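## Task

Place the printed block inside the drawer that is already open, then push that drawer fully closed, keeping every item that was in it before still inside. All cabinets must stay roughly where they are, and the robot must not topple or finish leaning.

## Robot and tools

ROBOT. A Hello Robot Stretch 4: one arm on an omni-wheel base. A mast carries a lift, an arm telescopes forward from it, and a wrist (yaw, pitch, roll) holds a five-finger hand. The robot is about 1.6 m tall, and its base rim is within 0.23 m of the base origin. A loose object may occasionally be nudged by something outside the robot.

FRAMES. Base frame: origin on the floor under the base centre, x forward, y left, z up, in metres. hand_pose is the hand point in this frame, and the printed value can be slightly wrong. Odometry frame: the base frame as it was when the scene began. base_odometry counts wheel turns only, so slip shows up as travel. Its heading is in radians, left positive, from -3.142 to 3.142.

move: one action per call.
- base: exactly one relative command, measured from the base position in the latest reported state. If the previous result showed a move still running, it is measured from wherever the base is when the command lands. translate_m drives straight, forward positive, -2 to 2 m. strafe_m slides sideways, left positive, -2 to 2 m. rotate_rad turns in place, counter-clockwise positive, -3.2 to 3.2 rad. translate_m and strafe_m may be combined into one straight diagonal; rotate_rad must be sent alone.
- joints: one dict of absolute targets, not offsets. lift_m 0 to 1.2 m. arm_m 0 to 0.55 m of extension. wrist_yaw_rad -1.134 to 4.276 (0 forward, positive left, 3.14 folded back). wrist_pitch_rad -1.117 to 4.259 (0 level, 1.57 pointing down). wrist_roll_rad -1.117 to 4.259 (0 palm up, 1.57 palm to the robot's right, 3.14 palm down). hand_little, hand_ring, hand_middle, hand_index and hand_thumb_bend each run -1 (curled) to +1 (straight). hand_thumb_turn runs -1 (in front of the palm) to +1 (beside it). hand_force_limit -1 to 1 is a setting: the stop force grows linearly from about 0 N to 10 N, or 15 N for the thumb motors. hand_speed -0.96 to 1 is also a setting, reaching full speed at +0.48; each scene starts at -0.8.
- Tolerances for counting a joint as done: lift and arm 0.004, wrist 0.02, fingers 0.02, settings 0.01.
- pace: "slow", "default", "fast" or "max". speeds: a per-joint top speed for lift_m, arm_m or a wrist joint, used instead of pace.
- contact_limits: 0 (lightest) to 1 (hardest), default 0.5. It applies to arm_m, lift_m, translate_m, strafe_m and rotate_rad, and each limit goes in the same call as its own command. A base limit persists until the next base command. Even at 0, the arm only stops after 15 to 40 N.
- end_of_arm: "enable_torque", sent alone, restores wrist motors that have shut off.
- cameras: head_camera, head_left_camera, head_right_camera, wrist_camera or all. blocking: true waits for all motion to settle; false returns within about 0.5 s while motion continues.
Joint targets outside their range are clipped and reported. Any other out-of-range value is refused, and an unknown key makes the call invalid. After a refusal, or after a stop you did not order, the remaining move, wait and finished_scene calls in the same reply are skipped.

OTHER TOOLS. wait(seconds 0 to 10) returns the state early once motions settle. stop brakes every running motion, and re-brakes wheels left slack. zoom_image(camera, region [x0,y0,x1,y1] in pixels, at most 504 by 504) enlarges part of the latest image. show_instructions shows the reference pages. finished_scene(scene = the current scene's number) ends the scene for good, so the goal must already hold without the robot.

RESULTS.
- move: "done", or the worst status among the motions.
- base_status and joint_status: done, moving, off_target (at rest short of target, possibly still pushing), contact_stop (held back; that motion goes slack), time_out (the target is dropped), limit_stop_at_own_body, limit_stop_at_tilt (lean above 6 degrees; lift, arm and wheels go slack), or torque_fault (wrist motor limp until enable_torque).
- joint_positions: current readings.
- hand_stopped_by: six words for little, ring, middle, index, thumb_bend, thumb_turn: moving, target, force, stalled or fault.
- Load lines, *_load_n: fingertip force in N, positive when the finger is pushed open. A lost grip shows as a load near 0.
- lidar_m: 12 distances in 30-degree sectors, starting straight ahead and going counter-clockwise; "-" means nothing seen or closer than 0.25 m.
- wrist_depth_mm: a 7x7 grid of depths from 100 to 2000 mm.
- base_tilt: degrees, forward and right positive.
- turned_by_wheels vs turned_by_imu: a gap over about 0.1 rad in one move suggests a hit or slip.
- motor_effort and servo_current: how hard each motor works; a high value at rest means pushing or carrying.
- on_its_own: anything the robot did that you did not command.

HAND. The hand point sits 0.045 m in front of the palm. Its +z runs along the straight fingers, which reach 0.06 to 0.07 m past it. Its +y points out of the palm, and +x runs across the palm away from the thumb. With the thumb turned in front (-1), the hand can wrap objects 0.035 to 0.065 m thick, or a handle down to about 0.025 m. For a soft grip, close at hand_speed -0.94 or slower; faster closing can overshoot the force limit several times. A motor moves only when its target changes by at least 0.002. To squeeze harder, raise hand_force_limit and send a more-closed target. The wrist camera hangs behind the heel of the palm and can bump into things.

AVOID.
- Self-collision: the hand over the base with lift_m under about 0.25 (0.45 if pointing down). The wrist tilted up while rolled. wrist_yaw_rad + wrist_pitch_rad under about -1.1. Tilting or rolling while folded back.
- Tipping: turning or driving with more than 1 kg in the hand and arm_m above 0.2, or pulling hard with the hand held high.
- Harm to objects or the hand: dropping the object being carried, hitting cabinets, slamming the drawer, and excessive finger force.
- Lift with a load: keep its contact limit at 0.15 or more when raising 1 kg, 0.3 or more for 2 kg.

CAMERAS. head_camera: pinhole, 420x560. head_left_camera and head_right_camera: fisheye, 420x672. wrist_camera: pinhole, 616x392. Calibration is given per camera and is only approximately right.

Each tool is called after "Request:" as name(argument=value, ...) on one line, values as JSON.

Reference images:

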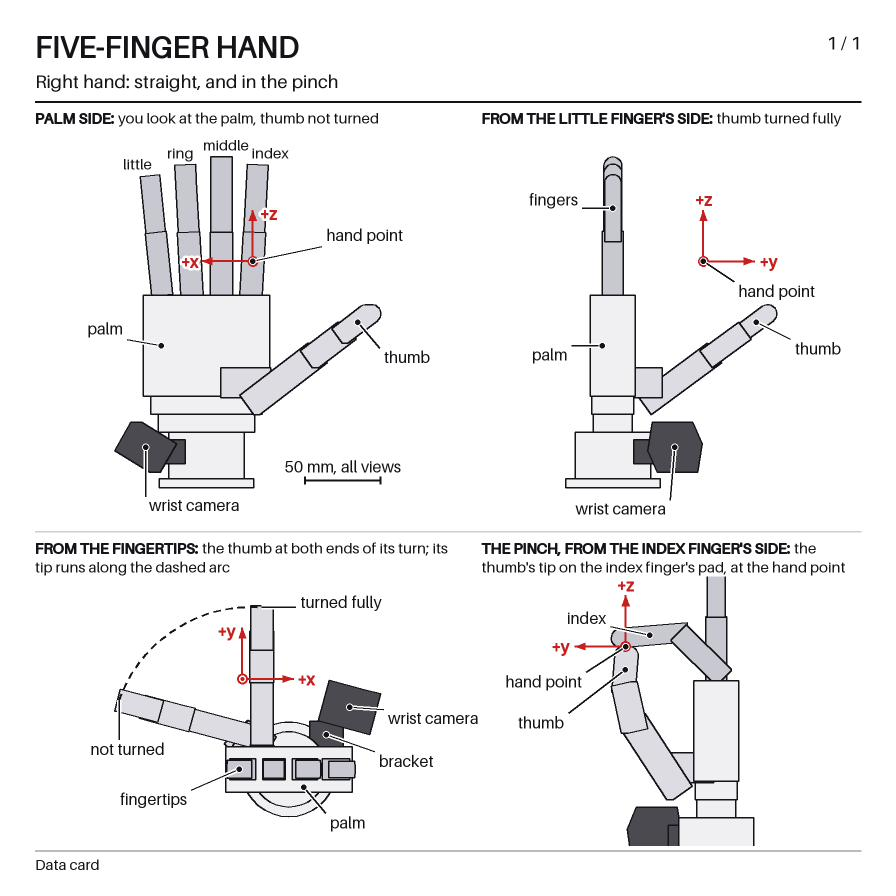

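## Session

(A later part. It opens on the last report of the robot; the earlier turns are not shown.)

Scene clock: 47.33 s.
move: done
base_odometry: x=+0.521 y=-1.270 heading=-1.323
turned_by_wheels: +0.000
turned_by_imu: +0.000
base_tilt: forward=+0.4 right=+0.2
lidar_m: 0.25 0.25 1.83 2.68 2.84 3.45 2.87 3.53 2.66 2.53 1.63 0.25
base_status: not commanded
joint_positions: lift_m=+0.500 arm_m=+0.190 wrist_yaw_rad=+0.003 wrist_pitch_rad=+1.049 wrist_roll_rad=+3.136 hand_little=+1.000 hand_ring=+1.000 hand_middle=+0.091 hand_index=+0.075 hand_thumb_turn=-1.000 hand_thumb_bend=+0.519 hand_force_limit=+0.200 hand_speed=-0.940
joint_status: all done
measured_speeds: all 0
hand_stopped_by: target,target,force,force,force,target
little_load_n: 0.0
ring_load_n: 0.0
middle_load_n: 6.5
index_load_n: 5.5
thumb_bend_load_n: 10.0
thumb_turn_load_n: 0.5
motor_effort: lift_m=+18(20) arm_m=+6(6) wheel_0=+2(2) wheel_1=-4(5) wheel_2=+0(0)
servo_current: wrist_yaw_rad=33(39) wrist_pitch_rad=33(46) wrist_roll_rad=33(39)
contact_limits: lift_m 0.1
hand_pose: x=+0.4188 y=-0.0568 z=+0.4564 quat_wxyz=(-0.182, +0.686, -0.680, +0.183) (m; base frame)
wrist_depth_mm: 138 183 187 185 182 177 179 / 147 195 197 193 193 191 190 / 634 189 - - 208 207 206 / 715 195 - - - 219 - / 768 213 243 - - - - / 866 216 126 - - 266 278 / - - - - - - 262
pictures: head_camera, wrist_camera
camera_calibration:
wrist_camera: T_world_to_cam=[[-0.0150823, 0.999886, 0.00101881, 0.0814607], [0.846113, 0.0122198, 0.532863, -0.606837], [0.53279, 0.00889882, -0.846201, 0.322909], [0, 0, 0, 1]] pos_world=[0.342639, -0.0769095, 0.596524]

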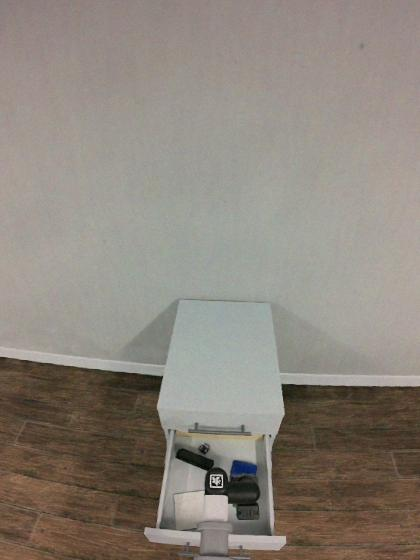

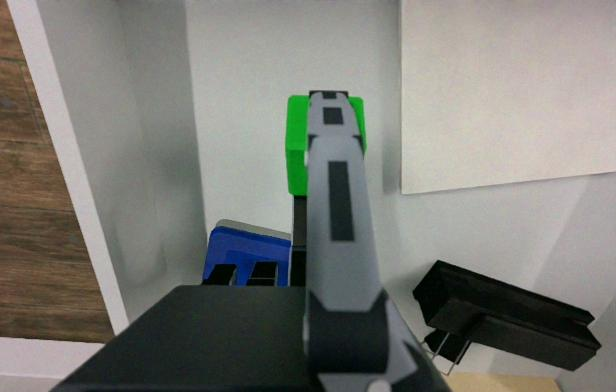

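Request:
move(joints={"arm_m": 0.093, "wrist_pitch_rad": 0.785})

Request:
move(joints={"lift_m": 0.455}, contact_limits={"lift_m": 0.1}, pace="slow", cameras=["head_camera", "wrist_camera"])

Scene clock: 49.83 s.
move: done
base_odometry: x=+0.521 y=-1.270 heading=-1.323
turned_by_wheels: +0.000
turned_by_imu: +0.000
base_tilt: forward=+0.5 right=+0.1
lidar_m: 0.25 0.26 1.80 2.66 2.85 3.42 2.84 3.49 2.66 2.53 1.64 0.28
base_status: not commanded
joint_positions: lift_m=+0.500 arm_m=+0.093 wrist_yaw_rad=+0.003 wrist_pitch_rad=+0.793 wrist_roll_rad=+3.136 hand_little=+1.000 hand_ring=+1.000 hand_middle=+0.091 hand_index=+0.075 hand_thumb_turn=-1.000 hand_thumb_bend=+0.519 hand_force_limit=+0.200 hand_speed=-0.940
joint_status: all done
measured_speeds: all 0
hand_stopped_by: target,target,force,force,force,target
little_load_n: 0.0
ring_load_n: -0.5
middle_load_n: 6.0
index_load_n: 5.0
thumb_bend_load_n: 10.0
thumb_turn_load_n: 0.5
motor_effort: lift_m=+18(18) arm_m=-6(10) wheel_0=+2(2) wheel_1=-4(5) wheel_2=+0(0)
servo_current: wrist_yaw_rad=39(39) wrist_pitch_rad=52(130) wrist_roll_rad=26(39)
contact_limits: lift_m 0.1
hand_pose: x=+0.3767 y=-0.0566 z=+0.4783 quat_wxyz=(-0.268, +0.657, -0.652, +0.269) (m; base frame)
wrist_depth_mm: 146 188 192 195 191 189 185 / 640 187 - - 210 208 208 / 750 203 - - 238 236 236 / 866 243 - - - - - / 991 276 306 215 - 338 327 / 946 946 126 - - 330 340 / 866 - - - - - 946
pictures: none

Scene clock: 51.07 s.
move: done
base_odometry: x=+0.521 y=-1.270 heading=-1.323
turned_by_wheels: +0.000
turned_by_imu: +0.000
base_tilt: forward=+0.4 right=+0.2
lidar_m: 0.25 0.25 1.81 2.66 2.86 3.42 2.83 3.48 2.66 2.53 1.65 0.27
base_status: not commanded
joint_positions: lift_m=+0.455 arm_m=+0.093 wrist_yaw_rad=+0.003 wrist_pitch_rad=+0.793 wrist_roll_rad=+3.136 hand_little=+1.000 hand_ring=+1.000 hand_middle=+0.091 hand_index=+0.075 hand_thumb_turn=-1.000 hand_thumb_bend=+0.519 hand_force_limit=+0.200 hand_speed=-0.940
joint_status: all done
measured_speeds: all 0
hand_stopped_by: target,target,force,force,force,target
little_load_n: 0.0
ring_load_n: 0.0
middle_load_n: 6.5
index_load_n: 5.0
thumb_bend_load_n: 9.5
thumb_turn_load_n: 0.5
motor_effort: lift_m=+18(20) arm_m=-6(6) wheel_0=+2(3) wheel_1=-4(5) wheel_2=+0(0)
servo_current: wrist_yaw_rad=39(39) wrist_pitch_rad=52(59) wrist_roll_rad=20(39)
contact_limits: lift_m 0.1
hand_pose: x=+0.3767 y=-0.0566 z=+0.4334 quat_wxyz=(-0.268, +0.657, -0.652, +0.269) (m; base frame)
wrist_depth_mm: - - - - - - - / 133 171 175 169 170 164 - / 136 190 190 183 182 181 181 / 152 195 - - - 210 210 / 931 214 - - - - - / 931 217 126 - - - 320 / 866 - - - - - 320
pictures: head_camera, wrist_camera
camera_calibration:
wrist_camera: T_world_to_cam=[[-0.0149435, 0.999886, -0.00220876, 0.0820114], [0.683183, 0.0118232, 0.730152, -0.583122], [0.730095, 0.00940206, -0.683281, 0.180972], [0, 0, 0, 1]] pos_world=[0.267477, -0.0768091, 0.549603]

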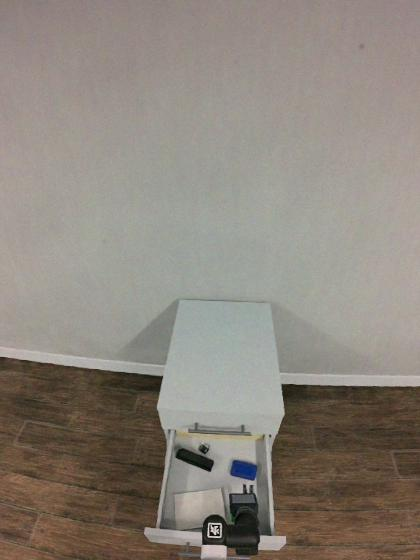

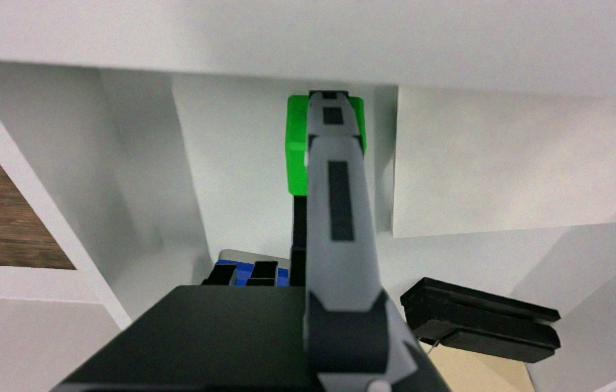

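Request:
move(joints={"lift_m": 0.449}, contact_limits={"lift_m": 0.1}, pace="slow")

Request:
move(joints={"hand_speed": -0.7, "hand_thumb_bend": 0.9, "hand_index": 0.3, "hand_middle": 0.3}, cameras=["wrist_camera"])

Scene clock: 51.83 s.
move: done
base_odometry: x=+0.521 y=-1.270 heading=-1.323
turned_by_wheels: +0.000
turned_by_imu: +0.000
base_tilt: forward=+0.4 right=+0.2
lidar_m: 0.25 0.25 1.77 2.69 2.86 3.40 2.87 3.50 2.68 2.53 1.62 0.29
base_status: not commanded
joint_positions: lift_m=+0.449 arm_m=+0.093 wrist_yaw_rad=+0.003 wrist_pitch_rad=+0.793 wrist_roll_rad=+3.136 hand_little=+1.000 hand_ring=+1.000 hand_middle=+0.091 hand_index=+0.075 hand_thumb_turn=-1.000 hand_thumb_bend=+0.519 hand_force_limit=+0.200 hand_speed=-0.940
joint_status: all done
measured_speeds: all 0
hand_stopped_by: target,target,force,force,force,target
little_load_n: 0.0
ring_load_n: 0.0
middle_load_n: 6.5
index_load_n: 5.0
thumb_bend_load_n: 10.0
thumb_turn_load_n: 0.5
motor_effort: lift_m=+18(19) arm_m=-6(6) wheel_0=+2(2) wheel_1=-4(5) wheel_2=+0(0)
servo_current: wrist_yaw_rad=26(46) wrist_pitch_rad=39(46) wrist_roll_rad=13(46)
contact_limits: lift_m 0.1
hand_pose: x=+0.3767 y=-0.0566 z=+0.4274 quat_wxyz=(-0.268, +0.657, -0.652, +0.269) (m; base frame)
wrist_depth_mm: - - - - - - - / 133 169 - - - - - / 136 183 187 176 175 174 173 / 144 193 - - 202 202 201 / 878 213 - - - 224 - / 931 216 126 - - - 310 / 866 - - - - - 319
pictures: none

Scene clock: 53.20 s.
move: done
base_odometry: x=+0.521 y=-1.270 heading=-1.323
turned_by_wheels: +0.000
turned_by_imu: +0.000
base_tilt: forward=+0.4 right=+0.1
lidar_m: 0.28 0.25 1.80 2.68 2.83 3.44 2.86 3.49 2.65 2.54 1.61 0.27
base_status: not commanded
joint_positions: lift_m=+0.449 arm_m=+0.093 wrist_yaw_rad=+0.003 wrist_pitch_rad=+0.793 wrist_roll_rad=+3.136 hand_little=+1.000 hand_ring=+1.000 hand_middle=+0.300 hand_index=+0.300 hand_thumb_turn=-1.000 hand_thumb_bend=+0.900 hand_force_limit=+0.200 hand_speed=-0.700
joint_status: all done
measured_speeds: all 0
hand_stopped_by: target,target,target,target,target,target
little_load_n: 0.0
ring_load_n: 0.0
middle_load_n: 0.0
index_load_n: 0.0
thumb_bend_load_n: -0.5
thumb_turn_load_n: 0.0
motor_effort: lift_m=+18(18) arm_m=-6(6) wheel_0=+2(2) wheel_1=-4(5) wheel_2=+0(0)
servo_current: wrist_yaw_rad=26(39) wrist_pitch_rad=46(52) wrist_roll_rad=20(39)
contact_limits: lift_m 0.1
hand_pose: x=+0.3767 y=-0.0566 z=+0.4274 quat_wxyz=(-0.268, +0.657, -0.652, +0.269) (m; base frame)
wrist_depth_mm: - - - - - - - / 134 169 - - - - - / 136 182 187 176 175 174 173 / 144 194 - - - 202 201 / 891 212 - - - 223 - / 917 216 126 - - - 312 / 878 - - - - - 319
pictures: wrist_camera
camera_calibration:
wrist_camera: T_world_to_cam=[[-0.0149435, 0.999886, -0.00220876, 0.0819981], [0.683183, 0.0118232, 0.730152, -0.578741], [0.730095, 0.00940206, -0.683281, 0.176872], [0, 0, 0, 1]] pos_world=[0.267477, -0.0768091, 0.543603]

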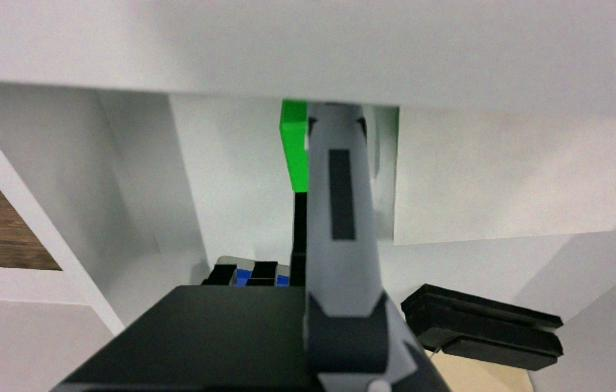

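Request:
move(joints={"lift_m": 0.62, "hand_index": 0.6, "hand_middle": 0.6}, speeds={"lift_m": 0.15}, cameras=["wrist_camera", "head_camera"])

Request:
zoom_image(camera="head_camera", region=[130, 370, 320, 560])

Scene clock: 55.23 s.
move: done
base_odometry: x=+0.521 y=-1.270 heading=-1.323
turned_by_wheels: +0.000
turned_by_imu: +0.000
base_tilt: forward=+0.4 right=+0.3
lidar_m: 0.25 0.26 1.81 2.67 2.84 3.44 2.87 3.52 2.65 2.53 1.65 0.25
base_status: not commanded
joint_positions: lift_m=+0.620 arm_m=+0.093 wrist_yaw_rad=+0.003 wrist_pitch_rad=+0.793 wrist_roll_rad=+3.136 hand_little=+1.000 hand_ring=+1.000 hand_middle=+0.600 hand_index=+0.600 hand_thumb_turn=-1.000 hand_thumb_bend=+0.900 hand_force_limit=+0.200 hand_speed=-0.700
joint_status: all done
measured_speeds: all 0
hand_stopped_by: target,target,target,target,target,target
little_load_n: 0.0
ring_load_n: 0.0
middle_load_n: 0.0
index_load_n: 0.0
thumb_bend_load_n: 0.0
thumb_turn_load_n: 0.0
motor_effort: lift_m=+24(27) arm_m=-6(6) wheel_0=+2(2) wheel_1=-4(5) wheel_2=+0(0)
servo_current: wrist_yaw_rad=26(33) wrist_pitch_rad=39(59) wrist_roll_rad=46(46)
hand_pose: x=+0.3767 y=-0.0566 z=+0.5979 quat_wxyz=(-0.268, +0.657, -0.652, +0.269) (m; base frame)
wrist_depth_mm: 699 691 - 278 - - - / 798 788 - 105 - - 338 / 891 904 375 - - - 351 / 1060 1042 452 - - 421 960 / 1060 1042 459 - - 473 1138 / 946 976 125 - - - - / 866 - - - - - -
pictures: head_camera, wrist_camera
camera_calibration:
wrist_camera: T_world_to_cam=[[-0.0149431, 0.999886, -0.0022108, 0.0823761], [0.683079, 0.0118231, 0.730248, -0.703273], [0.730191, 0.00940204, -0.683178, 0.293272], [0, 0, 0, 1]] pos_world=[0.267477, -0.0768091, 0.714103]

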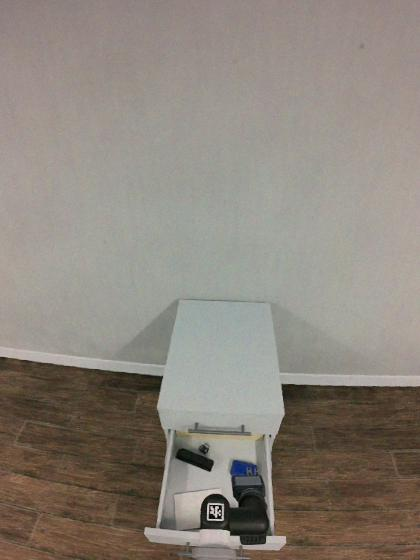

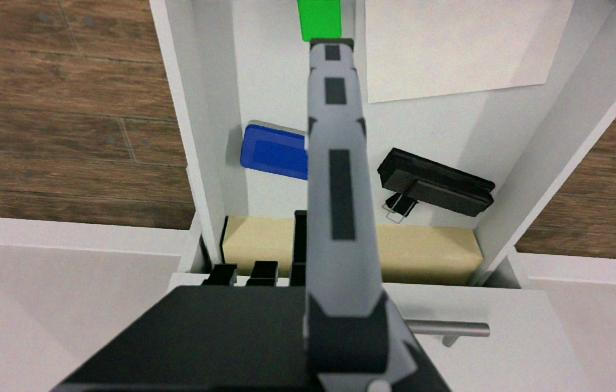

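Scaled by 2.653 from the camera's 420x560 image, which has a finer 1200x1600 frame.

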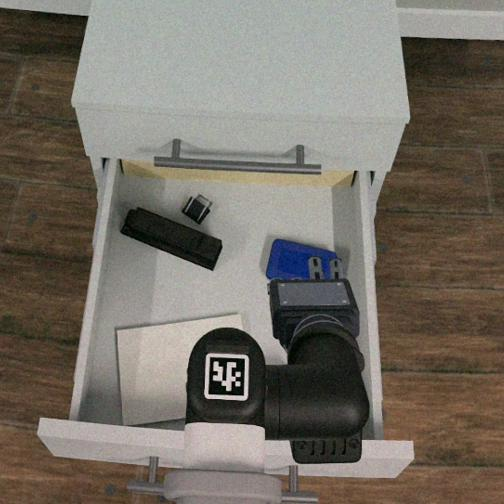

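Request:
move(base={"translate_m": -0.2, "strafe_m": 0.08}, joints={"lift_m": 0.7, "arm_m": 0.2, "hand_speed": 0.3, "hand_index": 1, "hand_middle": 1, "hand_thumb_bend": 1, "hand_thumb_turn": 1})

Request:
move(joints={"lift_m": 0.422, "wrist_pitch_rad": 1.57}, cameras=["head_camera", "head_right_camera"])

Request:
zoom_image(camera="head_camera", region=[130, 350, 340, 560])

Scene clock: 57.90 s.
move: done
base_odometry: x=+0.550 y=-1.057 heading=-1.323
turned_by_wheels: +0.000
turned_by_imu: +0.000
base_tilt: forward=+0.4 right=+0.1
lidar_m: 0.40 1.43 2.07 2.62 2.82 3.23 2.63 3.32 2.74 2.63 1.93 0.45
base_status: done
joint_positions: lift_m=+0.700 arm_m=+0.200 wrist_yaw_rad=+0.003 wrist_pitch_rad=+0.792 wrist_roll_rad=+3.136 hand_little=+1.000 hand_ring=+1.000 hand_middle=+1.000 hand_index=+1.000 hand_thumb_turn=+1.000 hand_thumb_bend=+1.000 hand_force_limit=+0.200 hand_speed=+0.300
joint_status: all done
measured_speeds: all 0
hand_stopped_by: target,target,target,target,target,target
little_load_n: 0.0
ring_load_n: 0.0
middle_load_n: 0.0
index_load_n: 0.0
thumb_bend_load_n: 0.0
thumb_turn_load_n: 0.0
motor_effort: lift_m=+24(27) arm_m=+6(13) wheel_0=-3(12) wheel_1=-6(10) wheel_2=+3(19)
servo_current: wrist_yaw_rad=26(39) wrist_pitch_rad=46(52) wrist_roll_rad=26(39)
hand_pose: x=+0.4834 y=-0.0566 z=+0.6780 quat_wxyz=(-0.268, +0.657, -0.652, +0.269) (m; base frame)
wrist_depth_mm: 798 336 282 285 286 290 732 / 878 842 402 - - 433 854 / 1008 976 - - - 976 960 / 1160 1160 - - 525 1118 1098 / - - - - 597 1255 - / 1042 1042 126 116 - - - / 960 - - - - - -
pictures: none

Scene clock: 60.10 s.
move: done
base_odometry: x=+0.550 y=-1.057 heading=-1.323
turned_by_wheels: +0.000
turned_by_imu: +0.000
base_tilt: forward=+0.4 right=+0.1
lidar_m: 0.46 1.48 2.05 2.61 2.81 3.25 2.64 3.33 2.74 2.61 1.93 0.47
base_status: not commanded
joint_positions: lift_m=+0.422 arm_m=+0.200 wrist_yaw_rad=+0.003 wrist_pitch_rad=+1.567 wrist_roll_rad=+3.136 hand_little=+1.000 hand_ring=+1.000 hand_middle=+1.000 hand_index=+1.000 hand_thumb_turn=+1.000 hand_thumb_bend=+1.000 hand_force_limit=+0.200 hand_speed=+0.300
joint_status: all done
measured_speeds: all 0
hand_stopped_by: target,target,target,target,target,target
little_load_n: 0.0
ring_load_n: 0.0
middle_load_n: 0.0
index_load_n: 0.0
thumb_bend_load_n: 0.0
thumb_turn_load_n: 0.0
motor_effort: lift_m=+18(22) arm_m=+6(6) wheel_0=-3(3) wheel_1=-6(6) wheel_2=+3(4)
servo_current: wrist_yaw_rad=33(33) wrist_pitch_rad=33(85) wrist_roll_rad=33(46)
hand_pose: x=+0.3112 y=-0.0571 z=+0.3788 quat_wxyz=(-0.001, +0.710, -0.704, +0.001) (m; base frame)
wrist_depth_mm: 521 525 525 322 319 325 525 / 530 530 530 530 392 530 530 / 535 530 530 539 535 535 535 / 539 539 535 539 539 539 539 / 535 539 544 539 544 539 - / 544 539 126 116 - - - / 549 - - - - - -
pictures: head_camera, head_right_camera

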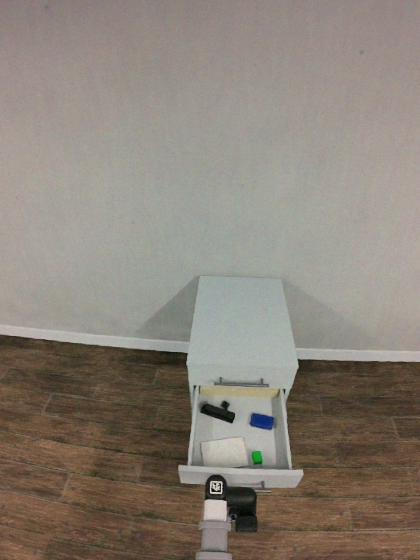

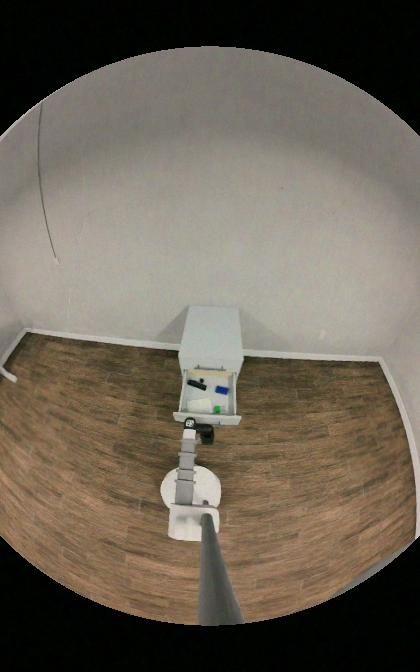

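Scaled by 2.400 from the camera's 420x560 image, which has a finer 1200x1600 frame.

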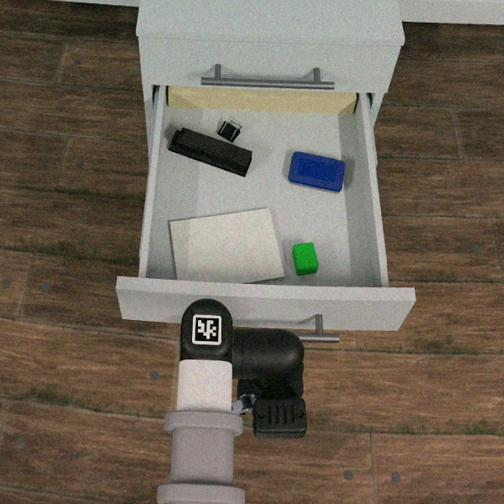

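Request:
move(base={"translate_m": 0.2}, joints={"arm_m": 0.42}, pace="slow", contact_limits={"arm_m": 0.3, "translate_m": 0.3})

Request:
move(joints={"arm_m": 0.55}, speeds={"arm_m": 0.08}, contact_limits={"arm_m": 0.1}, cameras=["head_camera"])

Request:
zoom_image(camera="head_camera", region=[130, 350, 340, 560])

Scene clock: 63.63 s.
move: contact_stop
base_odometry: x=+0.599 y=-1.250 heading=-1.323
turned_by_wheels: +0.000
turned_by_imu: +0.006
base_tilt: forward=+0.4 right=+0.2
lidar_m: 0.59 1.28 1.80 2.60 2.79 3.42 2.87 3.50 2.72 2.63 1.66 0.64
base_status: done
joint_positions: lift_m=+0.422 arm_m=+0.399 wrist_yaw_rad=-0.010 wrist_pitch_rad=+1.573 wrist_roll_rad=+3.137 hand_little=+1.000 hand_ring=+1.000 hand_middle=+1.000 hand_index=+1.000 hand_thumb_turn=+1.000 hand_thumb_bend=+1.000 hand_force_limit=+0.200 hand_speed=+0.300
joint_status: arm_m contact_stop (moved +0.200 of +0.220)
measured_speeds: all 0
hand_stopped_by: target,target,target,target,target,target
little_load_n: 0.0
ring_load_n: 0.0
middle_load_n: 0.0
index_load_n: 0.0
thumb_bend_load_n: 0.0
thumb_turn_load_n: 0.0
on_its_own: arm_m is slack since a contact_stop (your +0.420 is given up)
motor_effort: lift_m=+19(19) arm_m=+0(26) wheel_0=+9(11) wheel_1=+8(12) wheel_2=-12(23)
servo_current: wrist_yaw_rad=39(52) wrist_pitch_rad=33(46) wrist_roll_rad=26(46)
contact_limits: arm_m 0.3; translate_m 0.3
hand_pose: x=+0.5088 y=-0.0563 z=+0.3791 quat_wxyz=(+0.001, +0.705, -0.709, -0.001) (m; base frame)
wrist_depth_mm: 530 535 530 535 539 535 530 / 530 535 530 535 530 539 535 / 535 535 535 535 535 535 535 / 535 535 535 539 535 539 539 / 535 535 544 539 535 539 - / 539 349 125 116 - - - / 250 - - - - - -
pictures: none

not run: a stop that you did not command came earlier in this reply.

Scaled by 2.400 from the camera's 420x560 image, which has a finer 1200x1600 frame.
This view is cut from an older image: the scene may have changed since it was taken.

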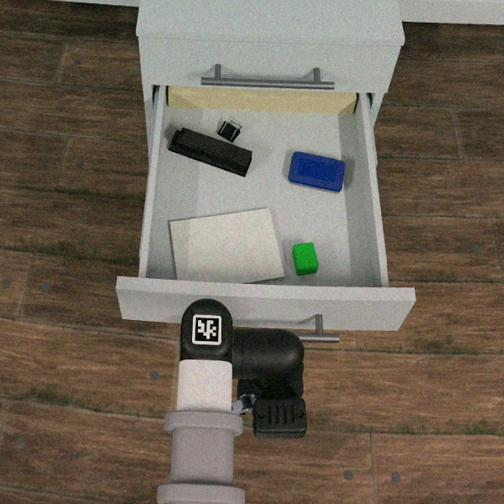

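Request:
move(cameras=["head_camera"])

Request:
zoom_image(camera="head_camera", region=[130, 350, 340, 560])

Scene clock: 63.70 s.
base_odometry: x=+0.599 y=-1.250 heading=-1.323
turned_by_wheels: +0.000
turned_by_imu: +0.000
base_tilt: forward=+0.4 right=+0.2
lidar_m: 0.61 1.28 1.81 2.58 2.80 3.38 2.84 3.51 2.73 2.61 1.67 0.62
base_status: done
joint_positions: lift_m=+0.422 arm_m=+0.399 wrist_yaw_rad=-0.010 wrist_pitch_rad=+1.573 wrist_roll_rad=+3.137 hand_little=+1.000 hand_ring=+1.000 hand_middle=+1.000 hand_index=+1.000 hand_thumb_turn=+1.000 hand_thumb_bend=+1.000 hand_force_limit=+0.200 hand_speed=+0.300
joint_status: arm_m contact_stop (moved +0.200 of +0.220)
measured_speeds: all 0
hand_stopped_by: target,target,target,target,target,target
little_load_n: 0.0
ring_load_n: 0.0
middle_load_n: 0.0
index_load_n: 0.0
thumb_bend_load_n: -0.5
thumb_turn_load_n: 0.0
on_its_own: arm_m is slack since a contact_stop (your +0.420 is given up)
motor_effort: lift_m=+18(19) arm_m=+0(26) wheel_0=+9(11) wheel_1=+8(12) wheel_2=-12(23)
servo_current: wrist_yaw_rad=39(52) wrist_pitch_rad=39(46) wrist_roll_rad=33(46)
contact_limits: arm_m 0.3; translate_m 0.3
hand_pose: x=+0.5088 y=-0.0563 z=+0.3791 quat_wxyz=(+0.001, +0.705, -0.709, -0.001) (m; base frame)
wrist_depth_mm: 530 525 535 530 530 535 535 / 530 530 530 535 530 535 535 / 535 535 530 539 535 530 535 / 535 535 539 539 539 539 535 / 539 535 530 539 539 539 - / 539 349 125 116 - - - / 251 - - - - - -
pictures: head_camera

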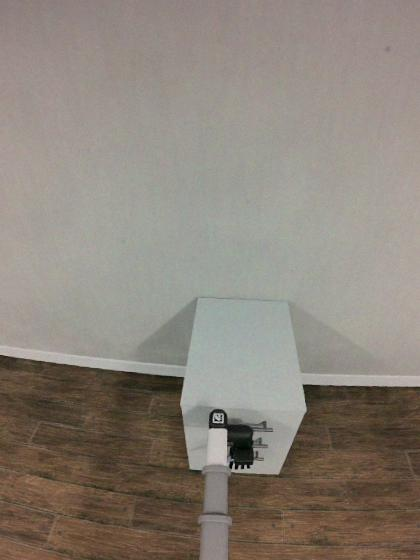

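Scaled by 2.400 from the camera's 420x560 image, which has a finer 1200x1600 frame.

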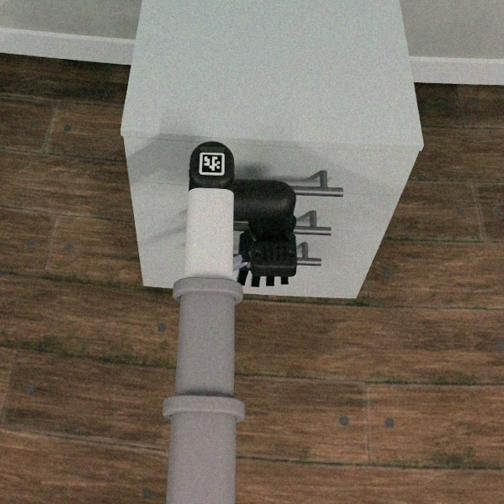

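Request:
move(joints={"arm_m": 0.15}, cameras=["head_camera", "head_right_camera"])

Request:
zoom_image(camera="head_camera", region=[160, 370, 330, 500])

Scene clock: 65.87 s.
move: done
base_odometry: x=+0.599 y=-1.250 heading=-1.323
turned_by_wheels: +0.000
turned_by_imu: +0.000
base_tilt: forward=+0.5 right=+0.2
lidar_m: 0.60 1.27 1.80 2.60 2.80 3.43 2.87 3.52 2.74 2.64 1.66 0.60
base_status: not commanded
joint_positions: lift_m=+0.422 arm_m=+0.150 wrist_yaw_rad=-0.003 wrist_pitch_rad=+1.572 wrist_roll_rad=+3.137 hand_little=+1.000 hand_ring=+1.000 hand_middle=+1.000 hand_index=+1.000 hand_thumb_turn=+1.000 hand_thumb_bend=+1.000 hand_force_limit=+0.200 hand_speed=+0.300
joint_status: all done
measured_speeds: all 0
hand_stopped_by: target,target,target,target,target,target
little_load_n: 0.0
ring_load_n: 0.0
middle_load_n: 0.0
index_load_n: 0.0
thumb_bend_load_n: 0.0
thumb_turn_load_n: 0.0
motor_effort: lift_m=+19(19) arm_m=-6(12) wheel_0=+3(9) wheel_1=+5(9) wheel_2=-6(12)
servo_current: wrist_yaw_rad=33(46) wrist_pitch_rad=33(46) wrist_roll_rad=20(46)
contact_limits: translate_m 0.3
hand_pose: x=+0.2604 y=-0.0567 z=+0.3790 quat_wxyz=(+0.000, +0.708, -0.707, +0.000) (m; base frame)
wrist_depth_mm: 525 521 362 315 319 319 340 / 530 530 530 322 320 329 535 / 535 530 535 530 535 535 535 / 539 535 535 539 539 544 539 / 539 539 539 544 544 539 - / 539 549 126 116 - - - / 554 - - - - - -
pictures: head_camera, head_right_camera

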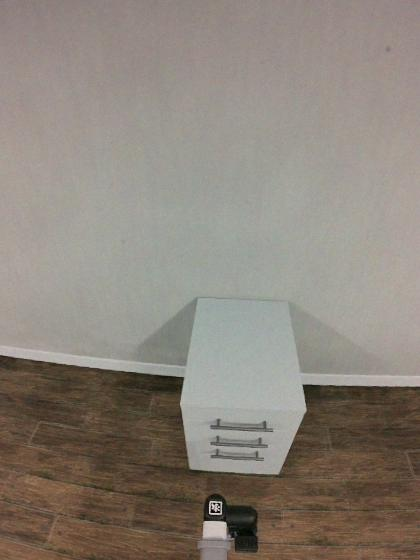

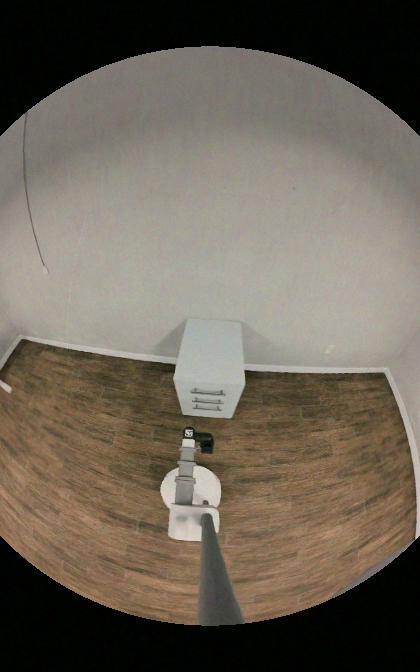

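Scaled by 2.965 from the camera's 420x560 image, which has a finer 1200x1600 frame.

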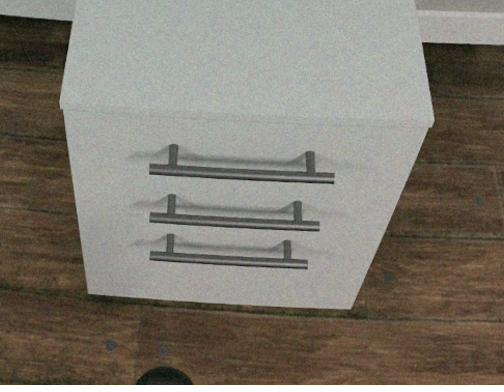

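Request:
zoom_image(camera="head_camera", region=[175, 395, 245, 475])

Request:
zoom_image(camera="head_camera", region=[240, 395, 310, 475])

Scaled by 6.300 from the camera's 420x560 image, which has a finer 1200x1600 frame.

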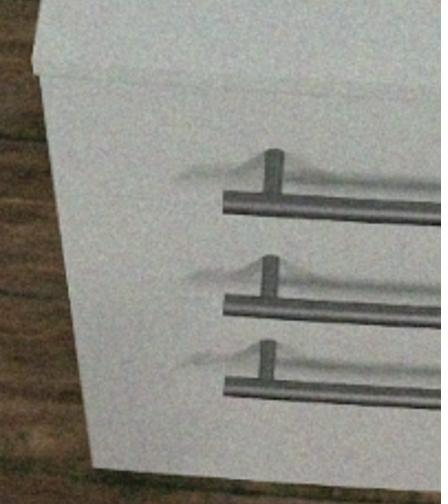

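Scaled by 6.300 from the camera's 420x560 image, which has a finer 1200x1600 frame.

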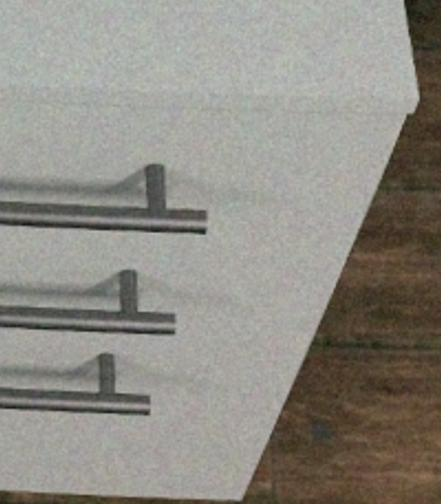

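Request:
finished_scene(scene=2)

The scene is finished: the task was done.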